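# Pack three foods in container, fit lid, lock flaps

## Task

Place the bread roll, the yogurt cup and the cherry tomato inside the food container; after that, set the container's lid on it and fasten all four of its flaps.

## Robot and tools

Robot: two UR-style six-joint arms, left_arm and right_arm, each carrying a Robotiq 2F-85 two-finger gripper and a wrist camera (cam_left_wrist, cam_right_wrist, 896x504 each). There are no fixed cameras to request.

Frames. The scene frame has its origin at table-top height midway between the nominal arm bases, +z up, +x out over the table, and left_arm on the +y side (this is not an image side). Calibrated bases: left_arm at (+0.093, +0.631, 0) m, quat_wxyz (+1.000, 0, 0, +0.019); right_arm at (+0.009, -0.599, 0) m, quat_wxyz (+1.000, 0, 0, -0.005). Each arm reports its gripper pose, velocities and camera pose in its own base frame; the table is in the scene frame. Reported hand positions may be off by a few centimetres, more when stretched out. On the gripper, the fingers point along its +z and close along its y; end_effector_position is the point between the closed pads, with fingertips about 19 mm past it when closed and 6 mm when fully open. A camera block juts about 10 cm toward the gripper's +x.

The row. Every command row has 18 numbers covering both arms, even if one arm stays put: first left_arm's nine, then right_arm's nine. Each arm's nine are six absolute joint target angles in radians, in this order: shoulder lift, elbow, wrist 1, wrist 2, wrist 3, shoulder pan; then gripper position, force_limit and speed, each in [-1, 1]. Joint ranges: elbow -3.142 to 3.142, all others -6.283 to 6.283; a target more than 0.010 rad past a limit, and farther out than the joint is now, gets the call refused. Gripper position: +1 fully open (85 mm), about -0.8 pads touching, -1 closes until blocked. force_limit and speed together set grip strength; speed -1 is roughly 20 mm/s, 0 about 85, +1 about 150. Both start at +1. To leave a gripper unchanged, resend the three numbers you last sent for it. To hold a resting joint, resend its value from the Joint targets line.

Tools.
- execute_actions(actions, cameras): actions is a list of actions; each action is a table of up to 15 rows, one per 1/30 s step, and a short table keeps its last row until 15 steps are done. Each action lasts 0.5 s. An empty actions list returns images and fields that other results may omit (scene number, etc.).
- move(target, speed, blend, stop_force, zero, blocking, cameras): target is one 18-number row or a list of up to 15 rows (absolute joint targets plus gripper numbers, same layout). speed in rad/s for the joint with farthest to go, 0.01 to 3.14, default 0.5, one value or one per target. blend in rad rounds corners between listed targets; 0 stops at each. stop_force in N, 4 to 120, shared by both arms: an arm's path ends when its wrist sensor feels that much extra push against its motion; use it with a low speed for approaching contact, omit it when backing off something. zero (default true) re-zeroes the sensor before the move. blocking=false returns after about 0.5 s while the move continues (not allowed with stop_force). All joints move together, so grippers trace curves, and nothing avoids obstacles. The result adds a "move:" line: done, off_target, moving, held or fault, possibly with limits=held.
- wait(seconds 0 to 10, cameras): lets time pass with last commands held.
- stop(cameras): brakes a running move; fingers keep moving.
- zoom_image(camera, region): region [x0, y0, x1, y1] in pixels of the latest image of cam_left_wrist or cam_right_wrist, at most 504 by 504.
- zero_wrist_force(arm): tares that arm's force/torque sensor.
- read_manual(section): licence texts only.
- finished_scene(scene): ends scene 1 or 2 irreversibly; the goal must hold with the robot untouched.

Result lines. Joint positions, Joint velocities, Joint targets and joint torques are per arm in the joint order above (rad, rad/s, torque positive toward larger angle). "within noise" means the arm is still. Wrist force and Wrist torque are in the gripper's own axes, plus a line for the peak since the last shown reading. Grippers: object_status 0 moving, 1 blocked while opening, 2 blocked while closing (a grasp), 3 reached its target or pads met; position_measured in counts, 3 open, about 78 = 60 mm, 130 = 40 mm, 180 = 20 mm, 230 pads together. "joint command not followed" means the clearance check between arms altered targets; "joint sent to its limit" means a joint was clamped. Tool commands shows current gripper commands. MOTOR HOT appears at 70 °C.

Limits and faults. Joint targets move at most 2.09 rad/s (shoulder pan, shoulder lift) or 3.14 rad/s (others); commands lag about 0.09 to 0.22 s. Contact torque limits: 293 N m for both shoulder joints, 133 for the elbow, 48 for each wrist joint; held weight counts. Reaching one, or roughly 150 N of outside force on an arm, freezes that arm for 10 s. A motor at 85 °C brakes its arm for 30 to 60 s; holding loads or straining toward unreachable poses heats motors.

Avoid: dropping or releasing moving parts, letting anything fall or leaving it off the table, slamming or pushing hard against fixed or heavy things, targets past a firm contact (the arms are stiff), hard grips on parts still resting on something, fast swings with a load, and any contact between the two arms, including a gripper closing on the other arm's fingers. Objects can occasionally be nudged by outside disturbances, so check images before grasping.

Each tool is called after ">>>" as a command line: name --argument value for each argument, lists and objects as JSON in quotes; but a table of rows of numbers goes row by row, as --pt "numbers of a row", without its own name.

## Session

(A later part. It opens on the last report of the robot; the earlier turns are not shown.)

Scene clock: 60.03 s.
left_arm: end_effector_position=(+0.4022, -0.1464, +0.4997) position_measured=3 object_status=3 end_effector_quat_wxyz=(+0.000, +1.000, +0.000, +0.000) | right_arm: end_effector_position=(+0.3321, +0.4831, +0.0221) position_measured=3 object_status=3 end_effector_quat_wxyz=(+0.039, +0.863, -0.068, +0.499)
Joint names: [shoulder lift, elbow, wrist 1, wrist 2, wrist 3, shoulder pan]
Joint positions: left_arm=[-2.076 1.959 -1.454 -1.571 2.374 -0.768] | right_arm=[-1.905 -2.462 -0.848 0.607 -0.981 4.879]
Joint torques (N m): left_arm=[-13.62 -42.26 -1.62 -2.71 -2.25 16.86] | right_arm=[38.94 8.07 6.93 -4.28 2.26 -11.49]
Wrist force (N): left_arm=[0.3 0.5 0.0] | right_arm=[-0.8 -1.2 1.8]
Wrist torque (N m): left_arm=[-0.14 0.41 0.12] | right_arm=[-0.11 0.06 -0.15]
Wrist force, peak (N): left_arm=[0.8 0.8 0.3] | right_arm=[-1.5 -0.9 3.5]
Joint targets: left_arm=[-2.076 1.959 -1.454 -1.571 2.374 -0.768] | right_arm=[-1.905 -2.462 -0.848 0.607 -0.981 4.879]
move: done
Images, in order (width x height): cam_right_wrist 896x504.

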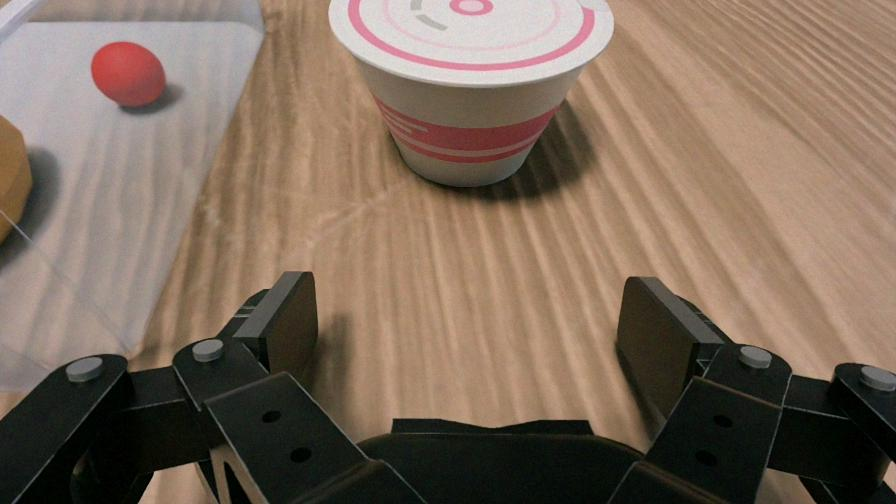

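>>> move --pt "-2.076 1.959 -1.454 -1.571 2.374 -0.768 1 1 1 -1.937 -2.4706 -0.676 0.5658 -1.1387 4.7824 1 -1 0" --pt "-2.076 1.959 -1.454 -1.571 2.374 -0.768 1 1 1 -1.9828 -2.4674 -0.4818 0.5374 -1.3165 4.6850 1 -1 0" --speed 0.12 --stop_force 6 --blend '[0.02,0]' --cameras '["cam_right_wrist"]'

Scene clock: 64.53 s.
left_arm: end_effector_position=(+0.4022, -0.1464, +0.4997) position_measured=3 object_status=3 end_effector_quat_wxyz=(+0.000, +1.000, +0.000, +0.000) | right_arm: end_effector_position=(+0.4310, +0.4672, +0.0222) position_measured=3 object_status=3 end_effector_quat_wxyz=(+0.039, +0.863, -0.068, +0.499)
Joint names: [shoulder lift, elbow, wrist 1, wrist 2, wrist 3, shoulder pan]
Joint positions: left_arm=[-2.076 1.959 -1.454 -1.571 2.374 -0.768] | right_arm=[-1.983 -2.467 -0.482 0.537 -1.316 4.685]
Joint torques (N m): left_arm=[-13.07 -42.91 -1.69 -2.84 -2.41 16.89] | right_arm=[42.46 28.55 7.89 -4.67 -2.27 -12.66]
Wrist force (N): left_arm=[0.2 0.3 0.4] | right_arm=[-1.0 -0.9 0.7]
Wrist torque (N m): left_arm=[-0.16 0.42 0.13] | right_arm=[-0.05 0.09 0.02]
Wrist force, peak (N): left_arm=[0.7 0.9 0.4] | right_arm=[-1.3 -1.4 2.1]
Joint targets: left_arm=[-2.076 1.959 -1.454 -1.571 2.374 -0.768] | right_arm=[-1.983 -2.467 -0.482 0.537 -1.317 4.685]
move: done
Images, in order (width x height): cam_right_wrist 896x504.

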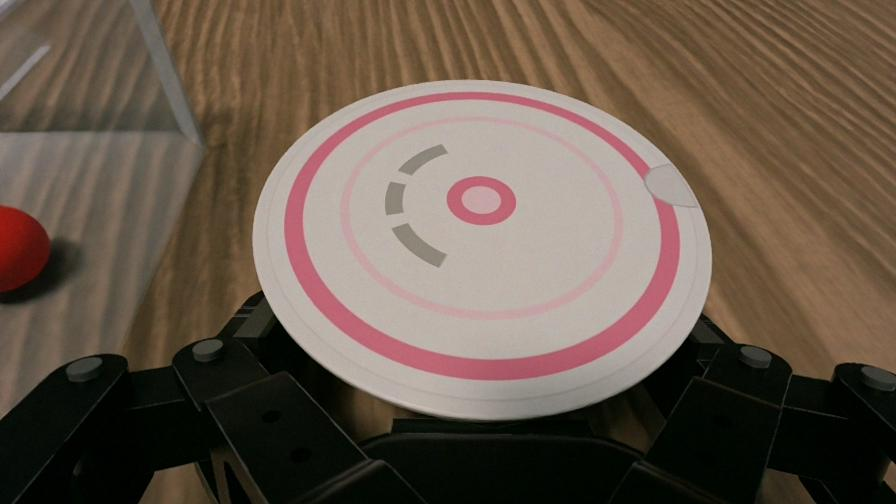

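>>> move --target '[-2.076,1.959,-1.454,-1.571,2.374,-0.768,1,1,1,-1.9828,-2.4674,-0.4818,0.5374,-1.3165,4.6850,-1,-0.8,-1]' --cameras '["cam_right_wrist"]'

Scene clock: 66.43 s.
left_arm: end_effector_position=(+0.4022, -0.1464, +0.4997) position_measured=3 object_status=3 end_effector_quat_wxyz=(+0.000, +1.000, +0.000, +0.000) | right_arm: end_effector_position=(+0.4310, +0.4672, +0.0222) position_measured=43 object_status=0 end_effector_quat_wxyz=(+0.039, +0.863, -0.068, +0.499)
Joint names: [shoulder lift, elbow, wrist 1, wrist 2, wrist 3, shoulder pan]
Joint positions: left_arm=[-2.076 1.959 -1.454 -1.571 2.374 -0.768] | right_arm=[-1.983 -2.467 -0.482 0.537 -1.317 4.685]
Joint torques (N m): left_arm=[-12.93 -42.05 -1.65 -2.62 -2.32 16.85] | right_arm=[42.31 27.04 7.31 -3.29 -2.34 -11.82]
Wrist force (N): left_arm=[0.2 0.5 0.2] | right_arm=[2.3 -1.0 -1.5]
Wrist torque (N m): left_arm=[-0.13 0.42 0.12] | right_arm=[-0.07 0.09 0.03]
Wrist force, peak (N): left_arm=[0.1 0.7 0.7] | right_arm=[2.0 -1.0 -2.3]
Joint targets: left_arm=[-2.076 1.959 -1.454 -1.571 2.374 -0.768] | right_arm=[-1.983 -2.467 -0.482 0.537 -1.317 4.685]
move: done
Images, in order (width x height): cam_right_wrist 896x504.

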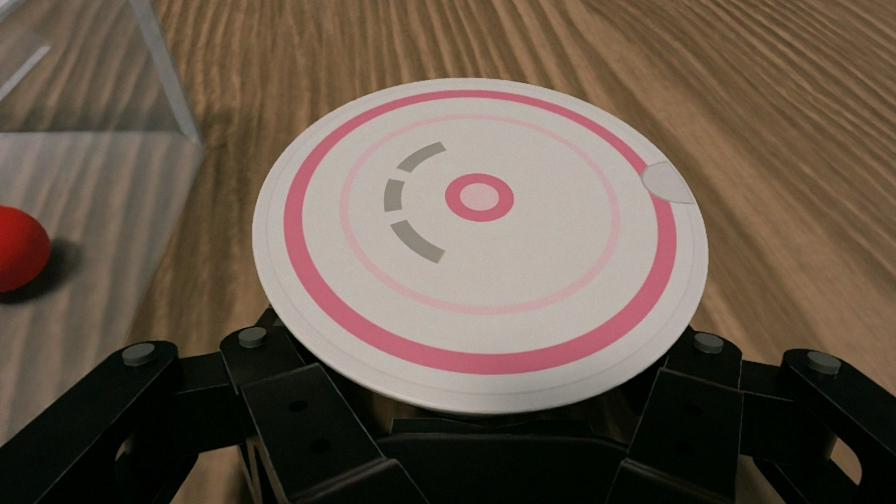

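>>> move --target '[-2.076,1.959,-1.454,-1.571,2.374,-0.768,1,1,1,-1.5893,-2.391,-0.9517,0.5374,-1.3165,4.6850,-1,-0.8,-1]' --speed 0.25 --cameras '["cam_right_wrist"]'

Scene clock: 68.97 s.
left_arm: end_effector_position=(+0.4022, -0.1464, +0.4997) position_measured=3 object_status=3 end_effector_quat_wxyz=(+0.000, +1.000, +0.000, +0.000) | right_arm: end_effector_position=(+0.4310, +0.4671, +0.2002) position_measured=43 object_status=2 end_effector_quat_wxyz=(+0.039, +0.863, -0.068, +0.499)
Joint names: [shoulder lift, elbow, wrist 1, wrist 2, wrist 3, shoulder pan]
Joint positions: left_arm=[-2.076 1.959 -1.454 -1.571 2.374 -0.768] | right_arm=[-1.589 -2.391 -0.952 0.537 -1.317 4.685]
Joint torques (N m): left_arm=[-12.84 -41.58 -1.44 -2.61 -2.23 15.84] | right_arm=[53.48 48.84 1.3 -1.61 -2.73 -10.46]
Wrist force (N): left_arm=[0.2 0.7 0.4] | right_arm=[-2.0 -1.2 1.8]
Wrist torque (N m): left_arm=[-0.11 0.42 0.13] | right_arm=[-0.09 0.05 0.03]
Wrist force, peak (N): left_arm=[0.8 0.6 0.4] | right_arm=[-3.6 -0.5 3.2]
Joint targets: left_arm=[-2.076 1.959 -1.454 -1.571 2.374 -0.768] | right_arm=[-1.589 -2.391 -0.952 0.537 -1.317 4.685]
move: done
Images, in order (width x height): cam_right_wrist 896x504.

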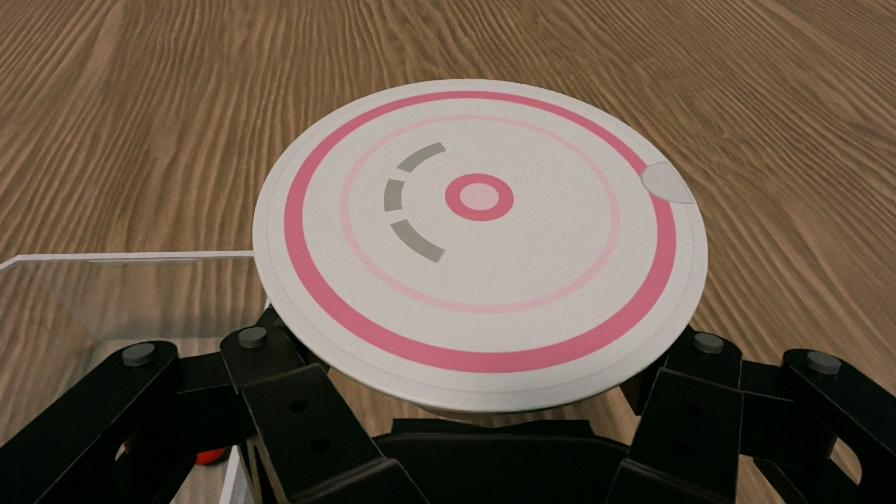

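>>> move --pt "-2.076 1.959 -1.454 -1.571 2.374 -0.768 1 1 1 -1.8658 -2.0157 -0.8236 0.6979 -1.5803 4.5497 -1 -0.8 -1" --pt "-2.076 1.959 -1.454 -1.571 2.374 -0.768 1 1 1 -2.0012 -2.0641 -0.6398 0.6979 -1.5803 4.5497 -1 -0.8 -1" --speed '[0.4,0.15]' --cameras '["all"]'

Scene clock: 72.57 s.
left_arm: end_effector_position=(+0.4022, -0.1464, +0.4997) position_measured=3 object_status=3 end_effector_quat_wxyz=(+0.000, +1.000, +0.000, +0.000) | right_arm: end_effector_position=(+0.5034, +0.6484, +0.1000) position_measured=43 object_status=2 end_effector_quat_wxyz=(+0.033, +0.903, -0.071, +0.421)
Joint names: [shoulder lift, elbow, wrist 1, wrist 2, wrist 3, shoulder pan]
Joint positions: left_arm=[-2.076 1.959 -1.454 -1.571 2.374 -0.768] | right_arm=[-2.001 -2.064 -0.64 0.698 -1.58 4.55]
Joint torques (N m): left_arm=[-13.45 -43.37 -1.61 -2.85 -2.32 15.62] | right_arm=[59.2 23.81 8.13 -1.28 -2.6 -10.64]
Wrist force (N): left_arm=[0.1 0.5 0.4] | right_arm=[-2.5 -0.9 2.5]
Wrist torque (N m): left_arm=[-0.13 0.43 0.12] | right_arm=[-0.07 0.19 -0.04]
Wrist force, peak (N): left_arm=[0.4 1.0 0.4] | right_arm=[-1.7 -2.6 3.5]
Joint targets: left_arm=[-2.076 1.959 -1.454 -1.571 2.374 -0.768] | right_arm=[-2.001 -2.064 -0.640 0.698 -1.580 4.550]
move: done

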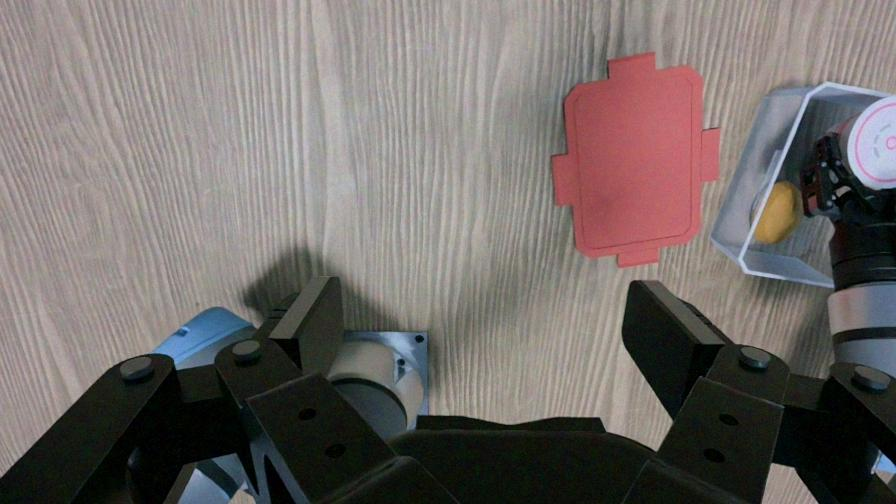

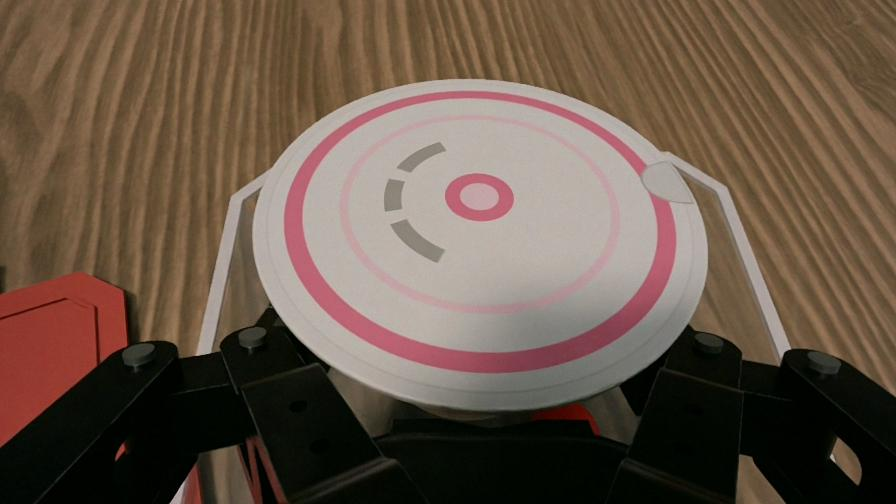

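>>> move --pt "-2.076 1.959 -1.454 -1.571 2.374 -0.768 1 1 1 -2.0019 -2.0597 -0.6518 0.6979 -1.5708 4.5565 -1 -0.8 -1" --pt "-2.076 1.959 -1.454 -1.571 2.374 -0.768 1 1 1 -2.0861 -2.0728 -0.5545 0.6979 -1.5708 4.5565 -1 -0.8 -1" --pt "-2.076 1.959 -1.454 -1.571 2.374 -0.768 1 1 1 -2.1165 -2.0753 -0.5216 0.6979 -1.5708 4.5565 -1 -0.8 -1" --speed '[0.1,0.06,0.02]' --stop_force 4 --cameras '["all"]'

Scene clock: 75.13 s.
left_arm: end_effector_position=(+0.4022, -0.1464, +0.4997) position_measured=3 object_status=3 end_effector_quat_wxyz=(+0.000, +1.000, +0.000, +0.000) | right_arm: end_effector_position=(+0.4991, +0.6531, +0.0734) position_measured=43 object_status=2 end_effector_quat_wxyz=(+0.033, +0.904, -0.070, +0.421)
Joint names: [shoulder lift, elbow, wrist 1, wrist 2, wrist 3, shoulder pan]
Joint positions: left_arm=[-2.076 1.959 -1.454 -1.571 2.374 -0.768] | right_arm=[-2.043 -2.066 -0.605 0.698 -1.571 4.557]
Joint torques (N m): left_arm=[-9.5 -42.16 -1.98 -2.4 -2.22 16.18] | right_arm=[86.82 44.3 1.46 -2.12 -0.39 7.73]
Wrist force (N): left_arm=[0.2 0.3 0.4] | right_arm=[-2.0 -0.9 2.2]
Wrist torque (N m): left_arm=[-0.16 0.42 0.13] | right_arm=[-0.06 0.09 -0.14]
Wrist force, peak (N): left_arm=[0.4 0.7 0.7] | right_arm=[-3.4 1.0 3.5]
Joint targets: left_arm=[-2.076 1.959 -1.454 -1.571 2.374 -0.768] | right_arm=[-2.043 -2.066 -0.605 0.698 -1.571 4.556]
move: contact (right_arm); path passed 1 of 3 targets; right_arm: the wrist 1 is farthest, 0.083 rad from its target

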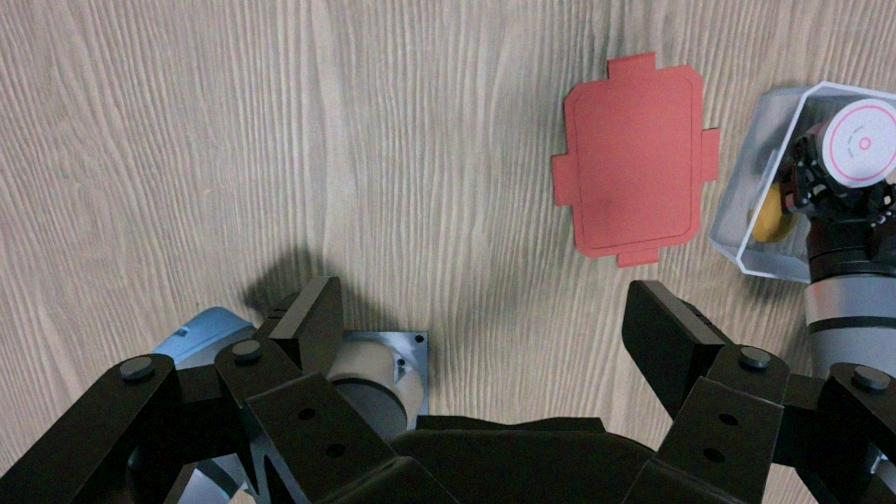

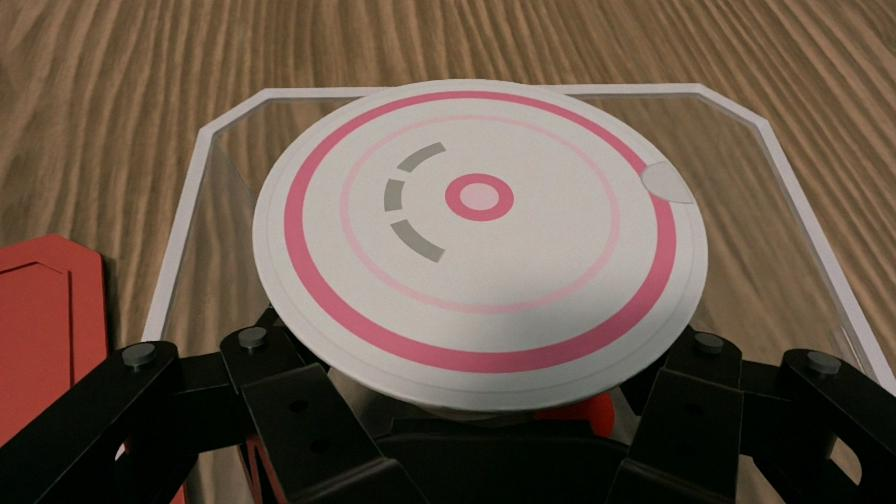

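>>> move --pt "-2.076 1.959 -1.454 -1.571 2.374 -0.768 1 1 1 -2.0861 -2.0728 -0.5545 0.6979 -1.5708 4.5565 -1 -0.8 -1" --pt "-2.076 1.959 -1.454 -1.571 2.374 -0.768 1 1 1 -2.1165 -2.0753 -0.5216 0.6979 -1.5708 4.5565 -1 -0.8 -1" --speed '[0.05,0.02]' --stop_force 5 --cameras '["all"]'

Scene clock: 78.83 s.
left_arm: end_effector_position=(+0.4022, -0.1464, +0.4997) position_measured=3 object_status=3 end_effector_quat_wxyz=(+0.000, +1.000, +0.000, +0.000) | right_arm: end_effector_position=(+0.4990, +0.6524, +0.0260) position_measured=43 object_status=2 end_effector_quat_wxyz=(+0.033, +0.904, -0.070, +0.421)
Joint names: [shoulder lift, elbow, wrist 1, wrist 2, wrist 3, shoulder pan]
Joint positions: left_arm=[-2.076 1.959 -1.454 -1.571 2.374 -0.768] | right_arm=[-2.116 -2.075 -0.522 0.698 -1.571 4.556]
Joint torques (N m): left_arm=[-12.98 -43.11 -1.81 -2.43 -1.92 14.75] | right_arm=[62.87 15.76 7.68 -2.88 -1.1 -9.75]
Wrist force (N): left_arm=[0.3 0.5 0.2] | right_arm=[0.8 -0.5 -0.4]
Wrist torque (N m): left_arm=[-0.14 0.42 0.13] | right_arm=[-0.03 0.08 -0.16]
Wrist force, peak (N): left_arm=[0.5 0.7 0.6] | right_arm=[-1.7 -1.1 2.8]
Joint targets: left_arm=[-2.076 1.959 -1.454 -1.571 2.374 -0.768] | right_arm=[-2.117 -2.075 -0.522 0.698 -1.571 4.556]
move: done

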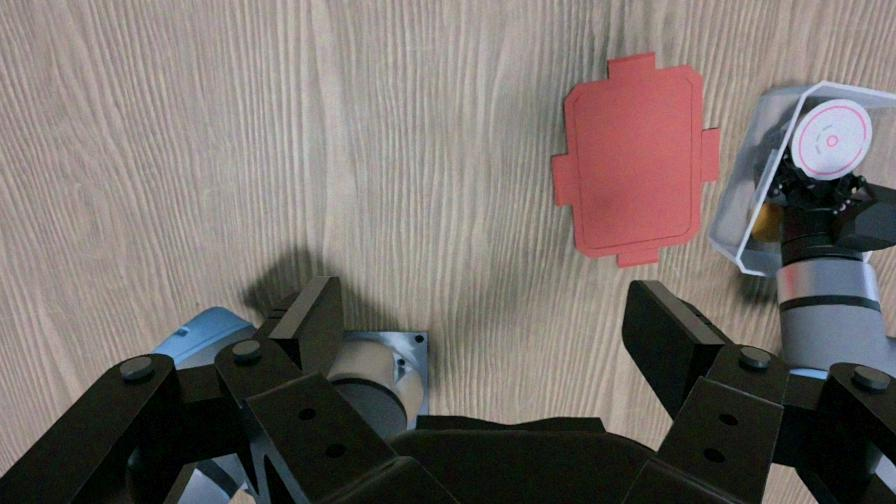

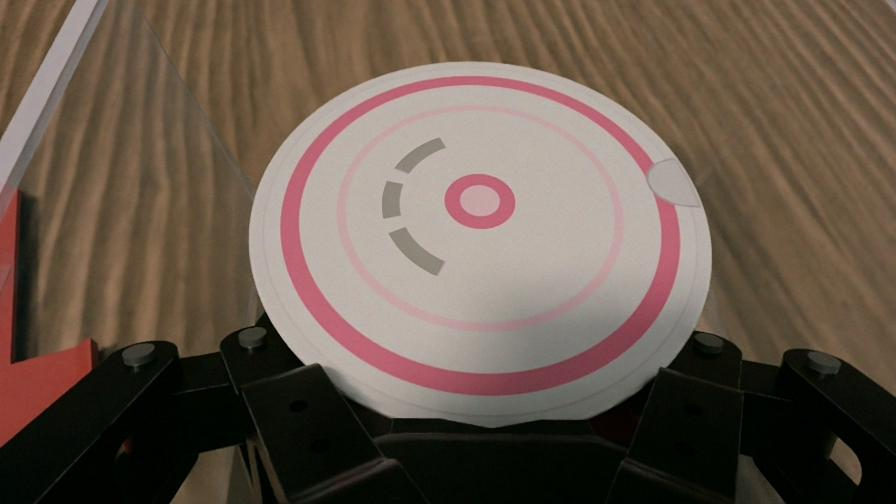

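>>> move --target '[-2.076,1.959,-1.454,-1.571,2.374,-0.768,1,1,1,-2.1165,-2.0753,-0.5216,0.6979,-1.5708,4.5565,0.95,-1,-1]' --cameras '["all"]'

Scene clock: 80.23 s.
left_arm: end_effector_position=(+0.4022, -0.1464, +0.4997) position_measured=3 object_status=3 end_effector_quat_wxyz=(+0.000, +1.000, +0.000, +0.000) | right_arm: end_effector_position=(+0.4990, +0.6524, +0.0260) position_measured=9 object_status=0 end_effector_quat_wxyz=(+0.033, +0.904, -0.070, +0.421)
Joint names: [shoulder lift, elbow, wrist 1, wrist 2, wrist 3, shoulder pan]
Joint positions: left_arm=[-2.076 1.959 -1.454 -1.571 2.374 -0.768] | right_arm=[-2.117 -2.075 -0.522 0.698 -1.571 4.557]
Joint torques (N m): left_arm=[-12.03 -43.05 -2.03 -2.11 -1.9 15.39] | right_arm=[70.99 26.5 7.76 -1.46 -1.05 -9.84]
Wrist force (N): left_arm=[0.3 0.8 0.3] | right_arm=[-0.2 0.0 1.8]
Wrist torque (N m): left_arm=[-0.10 0.40 0.12] | right_arm=[-0.02 0.02 -0.19]
Wrist force, peak (N): left_arm=[0.4 1.0 0.2] | right_arm=[-1.4 0.0 2.7]
Joint targets: left_arm=[-2.076 1.959 -1.454 -1.571 2.374 -0.768] | right_arm=[-2.117 -2.075 -0.522 0.698 -1.571 4.556]
move: done

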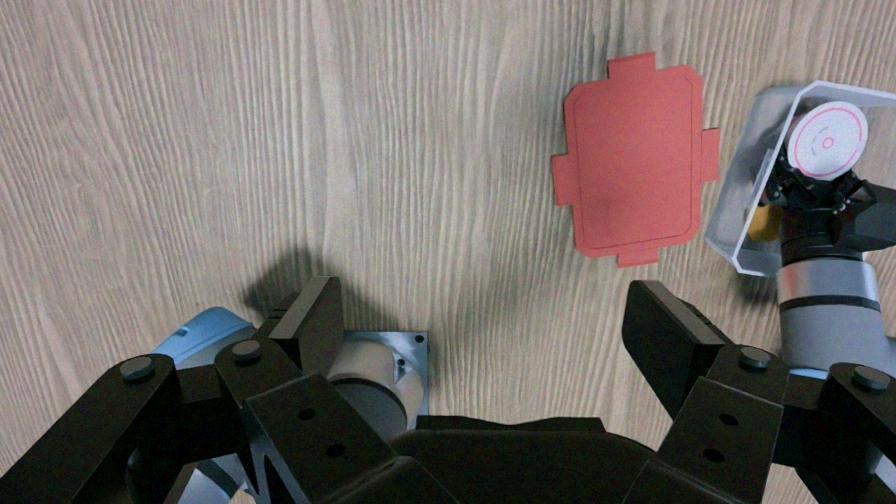

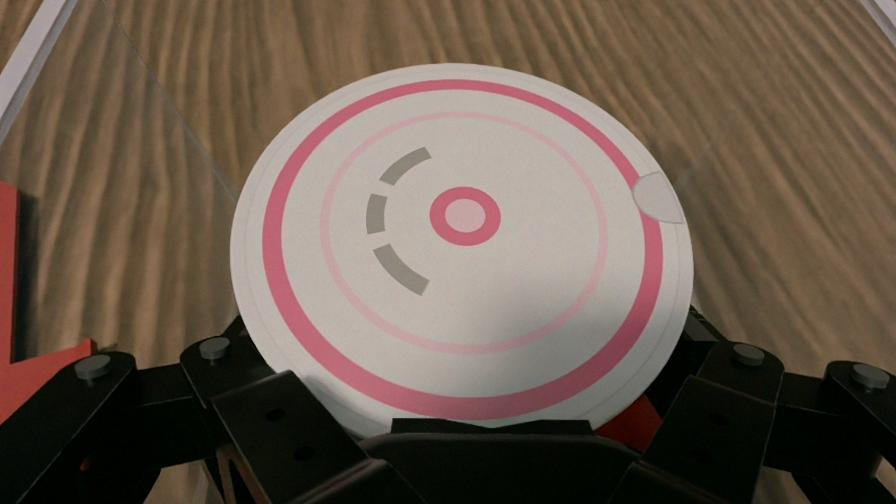

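>>> move --target '[-2.076,1.959,-1.454,-1.571,2.374,-0.768,1,1,1,-2.0313,-2.0859,-0.6725,0.7006,-1.4698,4.6208,0.95,-1,-1]' --speed 0.05 --stop_force 7 --cameras '["all"]'

Scene clock: 84.43 s.
left_arm: end_effector_position=(+0.4022, -0.1464, +0.4997) position_measured=3 object_status=3 end_effector_quat_wxyz=(+0.000, +1.000, +0.000, +0.000) | right_arm: end_effector_position=(+0.4534, +0.6594, +0.0646) position_measured=9 object_status=3 end_effector_quat_wxyz=(+0.033, +0.904, -0.071, +0.421)
Joint names: [shoulder lift, elbow, wrist 1, wrist 2, wrist 3, shoulder pan]
Joint positions: left_arm=[-2.076 1.959 -1.454 -1.571 2.374 -0.768] | right_arm=[-2.031 -2.086 -0.672 0.701 -1.47 4.621]
Joint torques (N m): left_arm=[-13.83 -43.05 -1.96 -2.33 -1.83 13.8] | right_arm=[84.91 21.29 1.33 -0.42 2.14 19.42]
Wrist force (N): left_arm=[0.5 0.4 0.2] | right_arm=[-0.5 -0.8 1.4]
Wrist torque (N m): left_arm=[-0.16 0.37 0.13] | right_arm=[-0.07 0.07 -0.18]
Wrist force, peak (N): left_arm=[0.4 0.8 0.6] | right_arm=[-0.3 -0.1 2.4]
Joint targets: left_arm=[-2.076 1.959 -1.454 -1.571 2.374 -0.768] | right_arm=[-2.031 -2.086 -0.672 0.701 -1.470 4.621]
move: done

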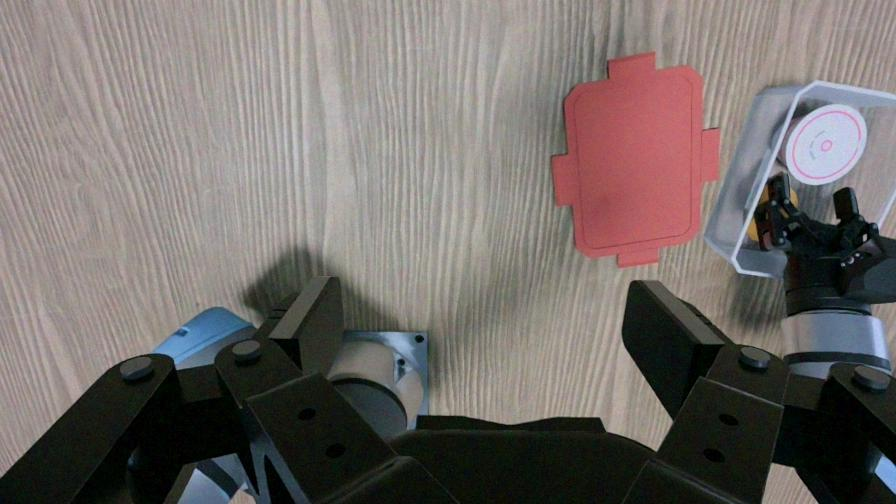

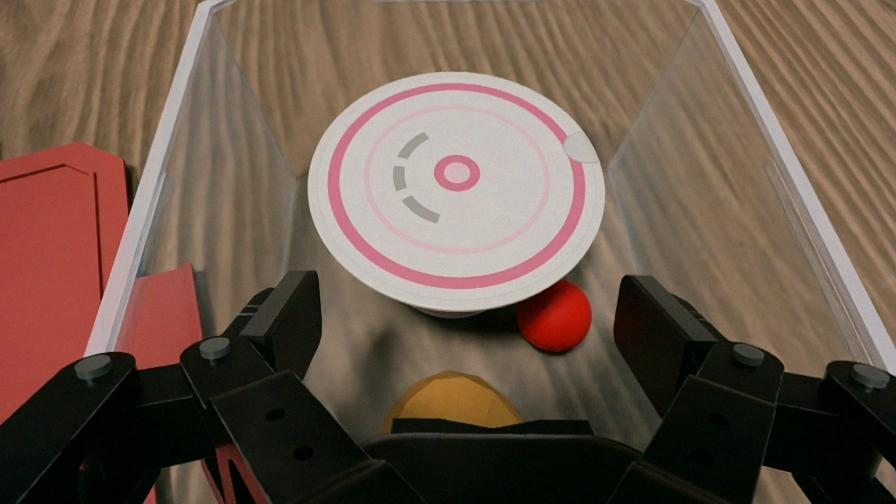

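>>> move --pt "-2.076 1.959 -1.454 -1.571 2.374 -0.768 1 1 1 -1.8436 -2.0229 -0.9232 0.7006 -1.4698 4.6208 0.95 -1 -1" --pt "-2.076 1.959 -1.454 -1.571 2.374 -0.768 1 1 1 -1.7482 -1.182 -1.7822 1.5708 -2.0787 4.2045 0.95 -1 -1" --speed '[0.4,1.0]' --cameras '["all"]'

>>> zoom_image --camera "cam_right_wrist" --region '[170, 50, 500, 280]'

>>> zoom_image --camera "cam_left_wrist" --region '[520, 30, 896, 290]'

Scene clock: 87.40 s.
left_arm: end_effector_position=(+0.4022, -0.1464, +0.4997) position_measured=3 object_status=3 end_effector_quat_wxyz=(+0.000, +1.000, +0.000, +0.000) | right_arm: end_effector_position=(+0.5348, +0.6028, +0.6196) position_measured=9 object_status=3 end_effector_quat_wxyz=(+0.000, +1.000, +0.000, +0.000)
Joint names: [shoulder lift, elbow, wrist 1, wrist 2, wrist 3, shoulder pan]
Joint positions: left_arm=[-2.076 1.959 -1.454 -1.571 2.374 -0.768] | right_arm=[-1.748 -1.182 -1.782 1.571 -2.079 4.205]
Joint torques (N m): left_arm=[-12.33 -43.64 -2.38 -2.33 -2.04 16.98] | right_arm=[74.94 63.08 1.32 1.63 -2.34 -14.29]
Wrist force (N): left_arm=[0.4 0.3 0.0] | right_arm=[-1.1 -1.3 1.1]
Wrist torque (N m): left_arm=[-0.16 0.39 0.13] | right_arm=[-0.04 0.30 -0.25]
Wrist force, peak (N): left_arm=[0.5 1.0 0.4] | right_arm=[-3.9 -1.0 2.2]
Joint targets: left_arm=[-2.076 1.959 -1.454 -1.571 2.374 -0.768] | right_arm=[-1.748 -1.182 -1.782 1.571 -2.079 4.204]
move: done

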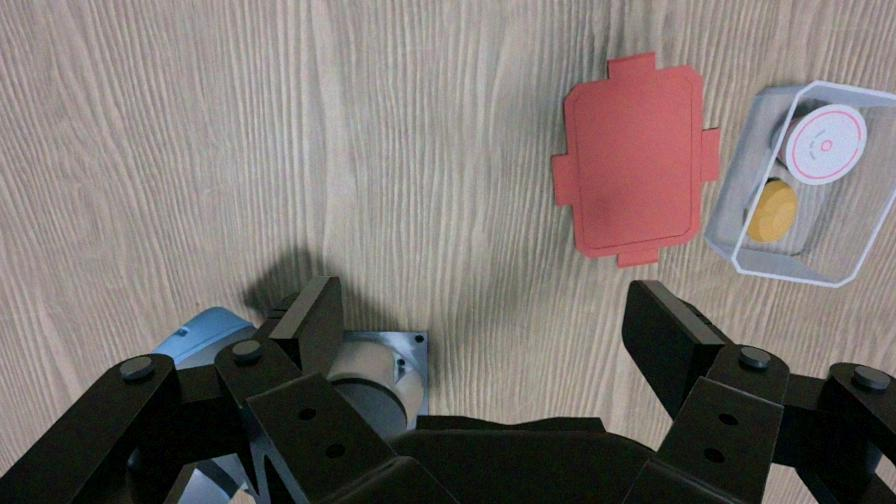

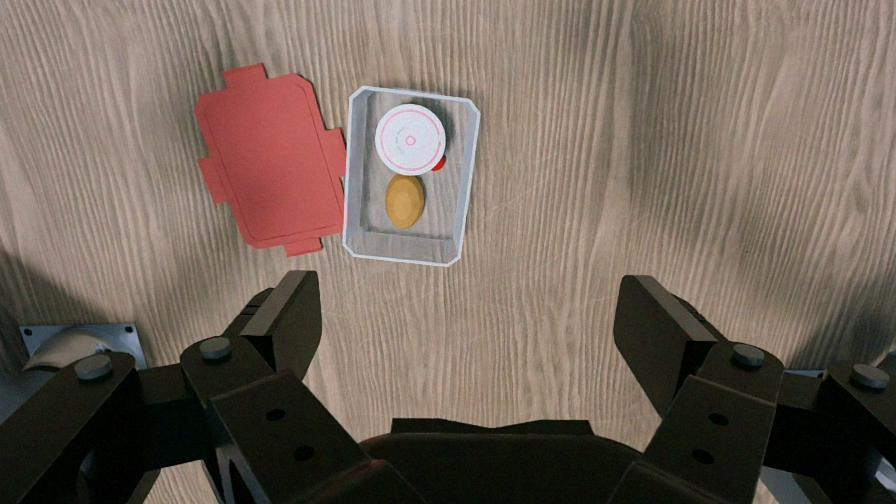

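Scaled by 1.527 from the camera's 896x504 image, which has a finer 1280x720 frame.

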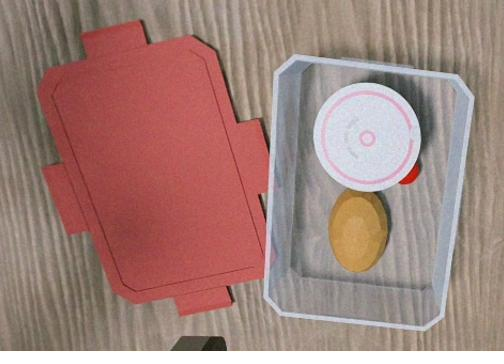

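Scaled by 1.340 from the camera's 896x504 image, which has a finer 1280x720 frame.

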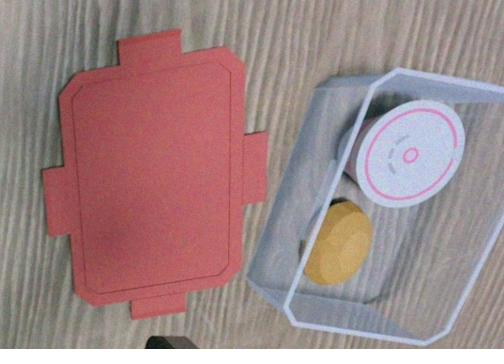

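>>> move --target '[-1.8363,2.4692,-2.2037,-1.5708,0.3955,-1.0121,1,1,1,-1.7482,-1.182,-1.7822,1.5708,-2.0787,4.2045,0.95,-1,-1]' --speed 0.9 --cameras '["cam_left_wrist"]'

Scene clock: 91.67 s.
left_arm: end_effector_position=(+0.3703, -0.2638, +0.1500) position_measured=3 object_status=3 end_effector_quat_wxyz=(+0.000, +0.647, +0.762, +0.000) | right_arm: end_effector_position=(+0.5348, +0.6028, +0.6198) position_measured=9 object_status=3 end_effector_quat_wxyz=(+0.000, +1.000, +0.000, +0.000)
Joint names: [shoulder lift, elbow, wrist 1, wrist 2, wrist 3, shoulder pan]
Joint positions: left_arm=[-1.836 2.469 -2.204 -1.571 0.396 -1.012] | right_arm=[-1.748 -1.182 -1.782 1.571 -2.079 4.204]
Joint torques (N m): left_arm=[-0.84 -33.77 -7.06 2.91 -3.42 -17.13] | right_arm=[78.84 64.21 1.07 1.92 -2.65 -13.19]
Wrist force (N): left_arm=[0.5 0.4 0.7] | right_arm=[-1.0 -1.4 0.3]
Wrist torque (N m): left_arm=[-0.13 0.36 0.13] | right_arm=[-0.07 0.28 -0.24]
Wrist force, peak (N): left_arm=[0.5 0.1 1.6] | right_arm=[-2.0 -1.9 0.8]
Joint targets: left_arm=[-1.836 2.469 -2.204 -1.571 0.395 -1.012] | right_arm=[-1.748 -1.182 -1.782 1.571 -2.079 4.204]
move: done
Images, in order (width x height): cam_left_wrist 896x504.

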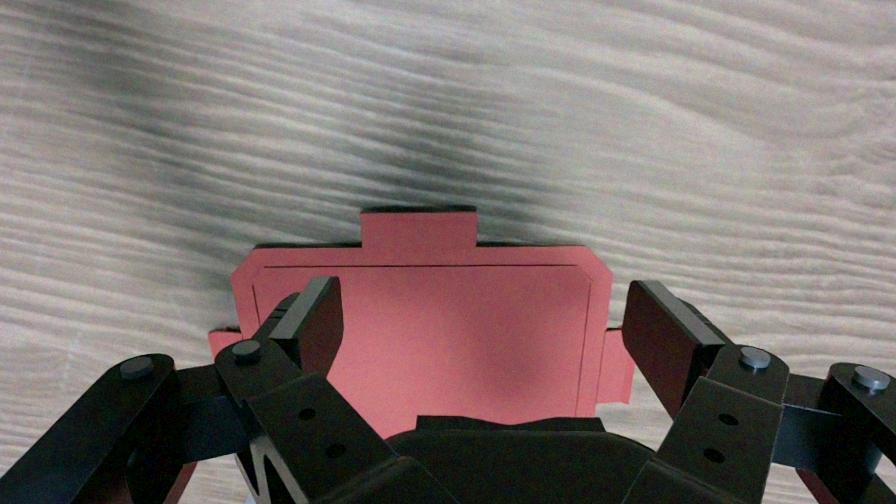

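>>> move --target '[-1.6527,2.5807,-2.4988,-1.5708,0.3274,-1.0802,1,1,1,-1.7482,-1.182,-1.7822,1.5708,-2.0787,4.2045,0.95,-1,-1]' --speed 0.4 --cameras '["cam_left_wrist"]'

Scene clock: 93.70 s.
left_arm: end_effector_position=(+0.3479, -0.2817, +0.0500) position_measured=3 object_status=3 end_effector_quat_wxyz=(+0.000, +0.647, +0.762, +0.000) | right_arm: end_effector_position=(+0.5348, +0.6028, +0.6198) position_measured=9 object_status=3 end_effector_quat_wxyz=(+0.000, +1.000, +0.000, +0.000)
Joint names: [shoulder lift, elbow, wrist 1, wrist 2, wrist 3, shoulder pan]
Joint positions: left_arm=[-1.653 2.581 -2.499 -1.571 0.327 -1.08] | right_arm=[-1.748 -1.182 -1.782 1.571 -2.079 4.204]
Joint torques (N m): left_arm=[-9.54 -24.05 -6.63 2.65 -3.44 -17.23] | right_arm=[77.13 63.57 1.05 2.3 -2.56 -13.6]
Wrist force (N): left_arm=[0.2 0.5 0.5] | right_arm=[-1.5 -1.2 0.4]
Wrist torque (N m): left_arm=[-0.12 0.40 0.15] | right_arm=[-0.03 0.37 -0.24]
Wrist force, peak (N): left_arm=[0.1 0.2 2.1] | right_arm=[-1.1 -2.0 1.4]
Joint targets: left_arm=[-1.653 2.581 -2.499 -1.571 0.327 -1.080] | right_arm=[-1.748 -1.182 -1.782 1.571 -2.079 4.204]
move: done
Images, in order (width x height): cam_left_wrist 896x504.

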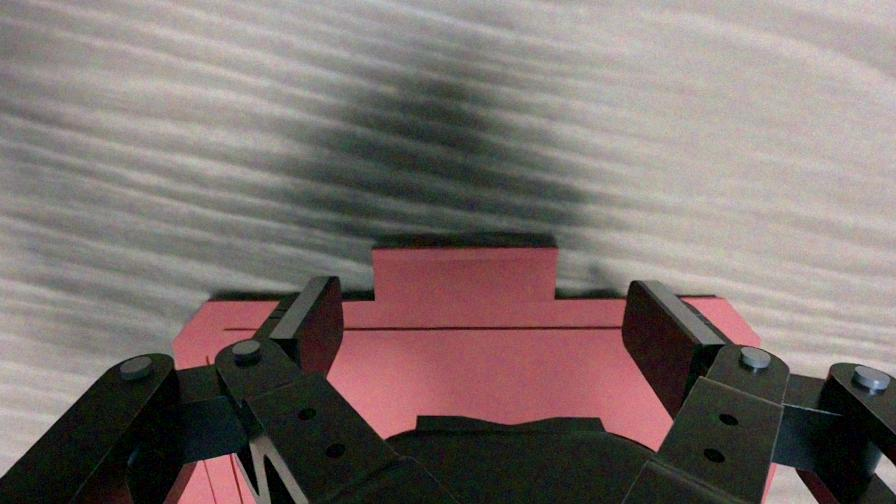

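>>> move --target '[-1.5623,2.6111,-2.6196,-1.5708,0.3196,-1.0880,1,1,1,-1.7482,-1.182,-1.7822,1.5708,-2.0787,4.2045,0.95,-1,-1]' --speed 0.1 --stop_force 6 --cameras '["cam_left_wrist"]'

Scene clock: 96.23 s.
left_arm: end_effector_position=(+0.3446, -0.2823, +0.0140) position_measured=3 object_status=3 end_effector_quat_wxyz=(+0.000, +0.647, +0.762, +0.000) | right_arm: end_effector_position=(+0.5348, +0.6028, +0.6198) position_measured=9 object_status=3 end_effector_quat_wxyz=(+0.000, +1.000, +0.000, +0.000)
Joint names: [shoulder lift, elbow, wrist 1, wrist 2, wrist 3, shoulder pan]
Joint positions: left_arm=[-1.562 2.611 -2.62 -1.571 0.32 -1.088] | right_arm=[-1.748 -1.182 -1.782 1.571 -2.079 4.204]
Joint torques (N m): left_arm=[-12.31 -19.18 -7.1 1.57 -2.99 -15.38] | right_arm=[78.85 63.03 1.32 1.93 -2.46 -11.16]
Wrist force (N): left_arm=[0.1 0.5 0.4] | right_arm=[-1.3 -1.7 0.7]
Wrist torque (N m): left_arm=[-0.14 0.43 0.14] | right_arm=[-0.10 0.33 -0.24]
Wrist force, peak (N): left_arm=[0.5 1.1 0.6] | right_arm=[-1.4 -2.4 1.0]
Joint targets: left_arm=[-1.562 2.611 -2.620 -1.571 0.320 -1.088] | right_arm=[-1.748 -1.182 -1.782 1.571 -2.079 4.204]
move: done
Images, in order (width x height): cam_left_wrist 896x504.

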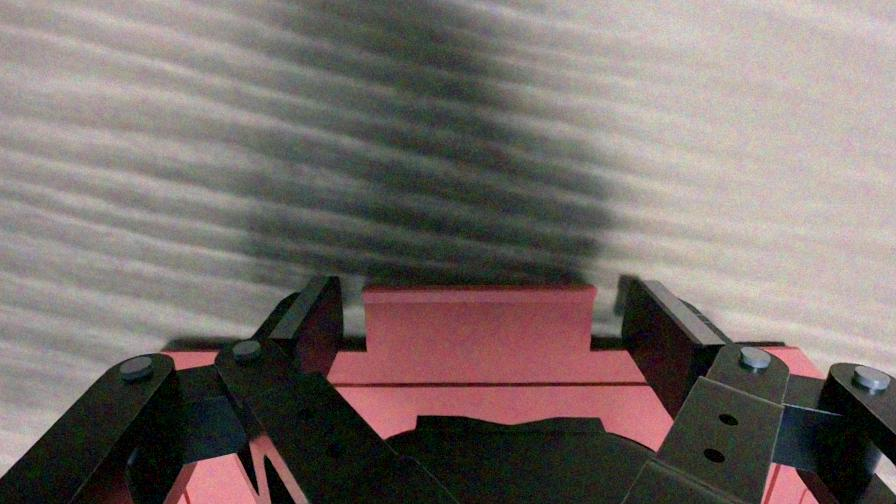

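>>> move --target '[-1.5623,2.6111,-2.6196,-1.5708,0.3196,-1.0880,-1,-1,-1,-1.7482,-1.182,-1.7822,1.5708,-2.0787,4.2045,0.95,-1,-1]' --cameras '["cam_left_wrist"]'

Scene clock: 97.70 s.
left_arm: end_effector_position=(+0.3446, -0.2823, +0.0140) position_measured=52 object_status=0 end_effector_quat_wxyz=(+0.000, +0.647, +0.762, +0.000) | right_arm: end_effector_position=(+0.5348, +0.6028, +0.6198) position_measured=9 object_status=3 end_effector_quat_wxyz=(+0.000, +1.000, +0.000, +0.000)
Joint names: [shoulder lift, elbow, wrist 1, wrist 2, wrist 3, shoulder pan]
Joint positions: left_arm=[-1.562 2.611 -2.62 -1.571 0.32 -1.088] | right_arm=[-1.748 -1.182 -1.782 1.571 -2.079 4.204]
Joint torques (N m): left_arm=[-10.33 -19.46 -5.68 1 -3.23 -14.6] | right_arm=[78 62.8 1.13 1.8 -3.05 -12.98]
Wrist force (N): left_arm=[3.5 -0.2 -12.5] | right_arm=[-1.1 -1.4 0.7]
Wrist torque (N m): left_arm=[-0.11 0.32 0.12] | right_arm=[-0.05 0.31 -0.25]
Wrist force, peak (N): left_arm=[3.5 -0.2 -12.5] | right_arm=[-1.7 -1.8 1.3]
Joint targets: left_arm=[-1.562 2.611 -2.620 -1.571 0.320 -1.088] | right_arm=[-1.748 -1.182 -1.782 1.571 -2.079 4.204]
move: done
Images, in order (width x height): cam_left_wrist 896x504.

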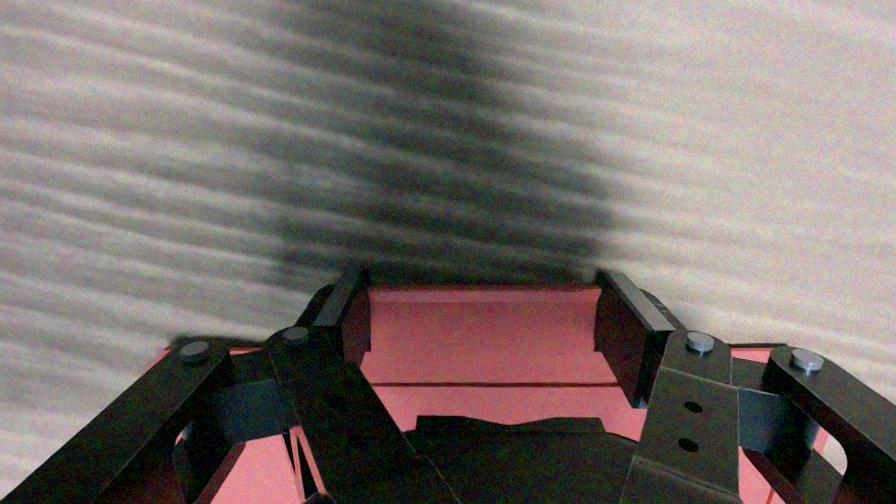

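>>> move --pt "-1.579 2.6073 -2.5991 -1.5708 0.3196 -1.0880 -1 -1 -1 -1.7482 -1.182 -1.7822 1.5708 -2.0787 4.2045 0.95 -1 -1" --pt "-1.6329 2.6573 -2.5952 -1.5708 0.3782 -1.0294 -1 -1 -1 -1.7482 -1.182 -1.7822 1.5708 -2.0787 4.2045 0.95 -1 -1" --speed 0.05 --cameras '["all"]'

>>> zoom_image --camera "cam_right_wrist" --region '[130, 50, 530, 280]'

Scene clock: 100.33 s.
left_arm: end_effector_position=(+0.3445, -0.2350, +0.0200) position_measured=52 object_status=2 end_effector_quat_wxyz=(+0.000, +0.647, +0.762, +0.000) | right_arm: end_effector_position=(+0.5348, +0.6028, +0.6198) position_measured=9 object_status=3 end_effector_quat_wxyz=(+0.000, +1.000, +0.000, +0.000)
Joint names: [shoulder lift, elbow, wrist 1, wrist 2, wrist 3, shoulder pan]
Joint positions: left_arm=[-1.633 2.657 -2.595 -1.571 0.378 -1.03] | right_arm=[-1.748 -1.182 -1.782 1.571 -2.079 4.204]
Joint torques (N m): left_arm=[-34.28 -18.95 -0.84 0.52 2.79 11.91] | right_arm=[80.19 61.4 1.21 2.08 -3.06 -11.07]
Wrist force (N): left_arm=[0.0 0.8 0.9] | right_arm=[-1.0 -1.9 0.7]
Wrist torque (N m): left_arm=[-0.08 0.43 0.00] | right_arm=[-0.14 0.29 -0.24]
Wrist force, peak (N): left_arm=[3.4 -0.4 -12.8] | right_arm=[-1.4 -2.3 0.6]
Joint targets: left_arm=[-1.633 2.657 -2.595 -1.571 0.378 -1.029] | right_arm=[-1.748 -1.182 -1.782 1.571 -2.079 4.204]
move: done

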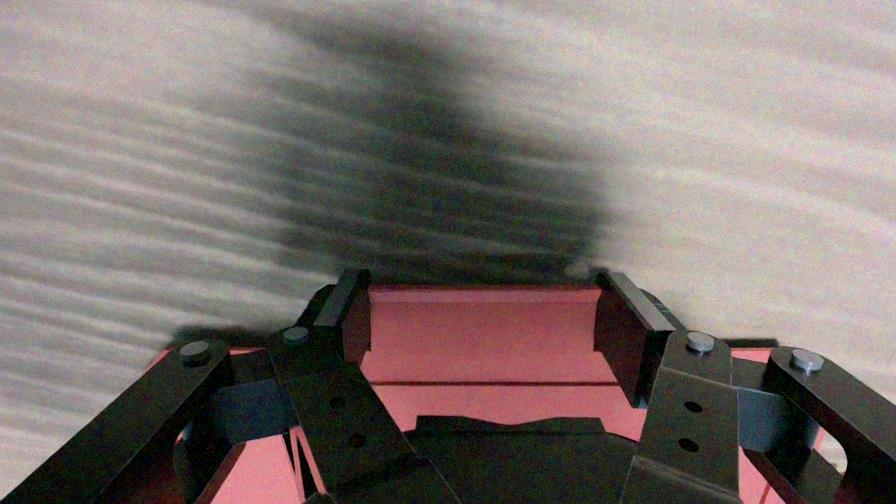

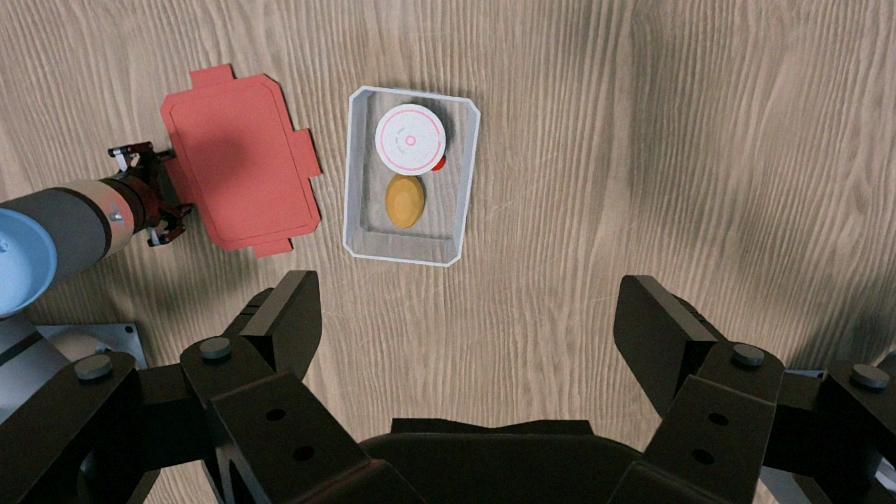

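Scaled by 1.260 from the camera's 896x504 image, which has a finer 1280x720 frame.

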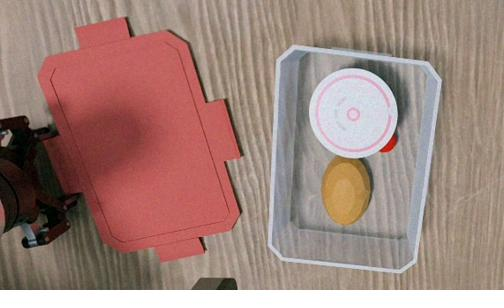

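>>> move --target '[-1.7434,2.6231,-2.4505,-1.5708,0.3782,-1.0294,-1,-1,-1,-1.7482,-1.182,-1.7822,1.5708,-2.0787,4.2045,0.95,-1,-1]' --speed 0.1 --cameras '["all"]'

>>> zoom_image --camera "cam_right_wrist" --region '[130, 50, 530, 280]'

Scene clock: 102.37 s.
left_arm: end_effector_position=(+0.3445, -0.2350, +0.0599) position_measured=52 object_status=2 end_effector_quat_wxyz=(+0.000, +0.647, +0.762, +0.000) | right_arm: end_effector_position=(+0.5348, +0.6028, +0.6198) position_measured=9 object_status=3 end_effector_quat_wxyz=(+0.000, +1.000, +0.000, +0.000)
Joint names: [shoulder lift, elbow, wrist 1, wrist 2, wrist 3, shoulder pan]
Joint positions: left_arm=[-1.743 2.623 -2.451 -1.571 0.378 -1.029] | right_arm=[-1.748 -1.182 -1.782 1.571 -2.079 4.204]
Joint torques (N m): left_arm=[-26.76 -40.03 -1.38 -0.01 3.05 15.27] | right_arm=[77.21 62.01 1.42 1.92 -2.35 -13.79]
Wrist force (N): left_arm=[0.3 0.4 1.4] | right_arm=[-1.4 -1.5 0.6]
Wrist torque (N m): left_arm=[-0.17 0.38 0.02] | right_arm=[-0.07 0.33 -0.24]
Wrist force, peak (N): left_arm=[0.3 0.8 1.6] | right_arm=[-1.1 -1.9 1.2]
Joint targets: left_arm=[-1.743 2.623 -2.451 -1.571 0.378 -1.029] | right_arm=[-1.748 -1.182 -1.782 1.571 -2.079 4.204]
move: done

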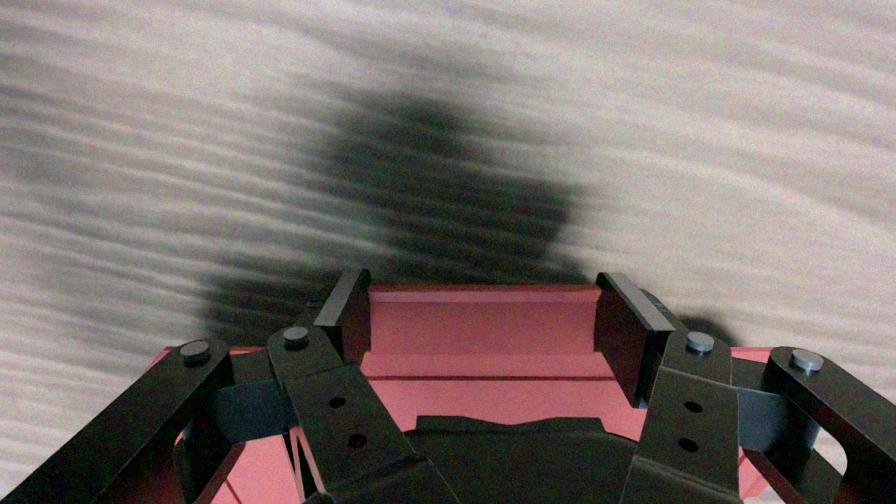

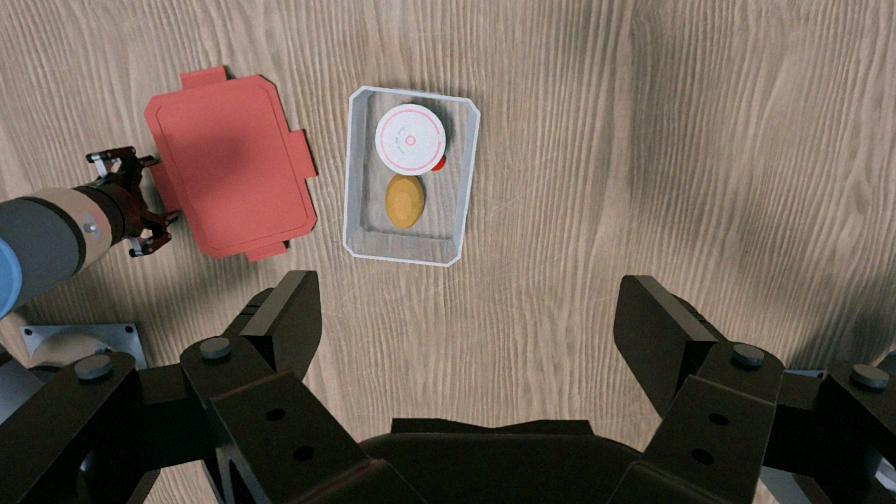

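Scaled by 1.260 from the camera's 896x504 image, which has a finer 1280x720 frame.

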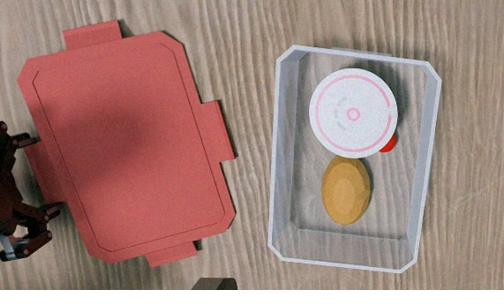

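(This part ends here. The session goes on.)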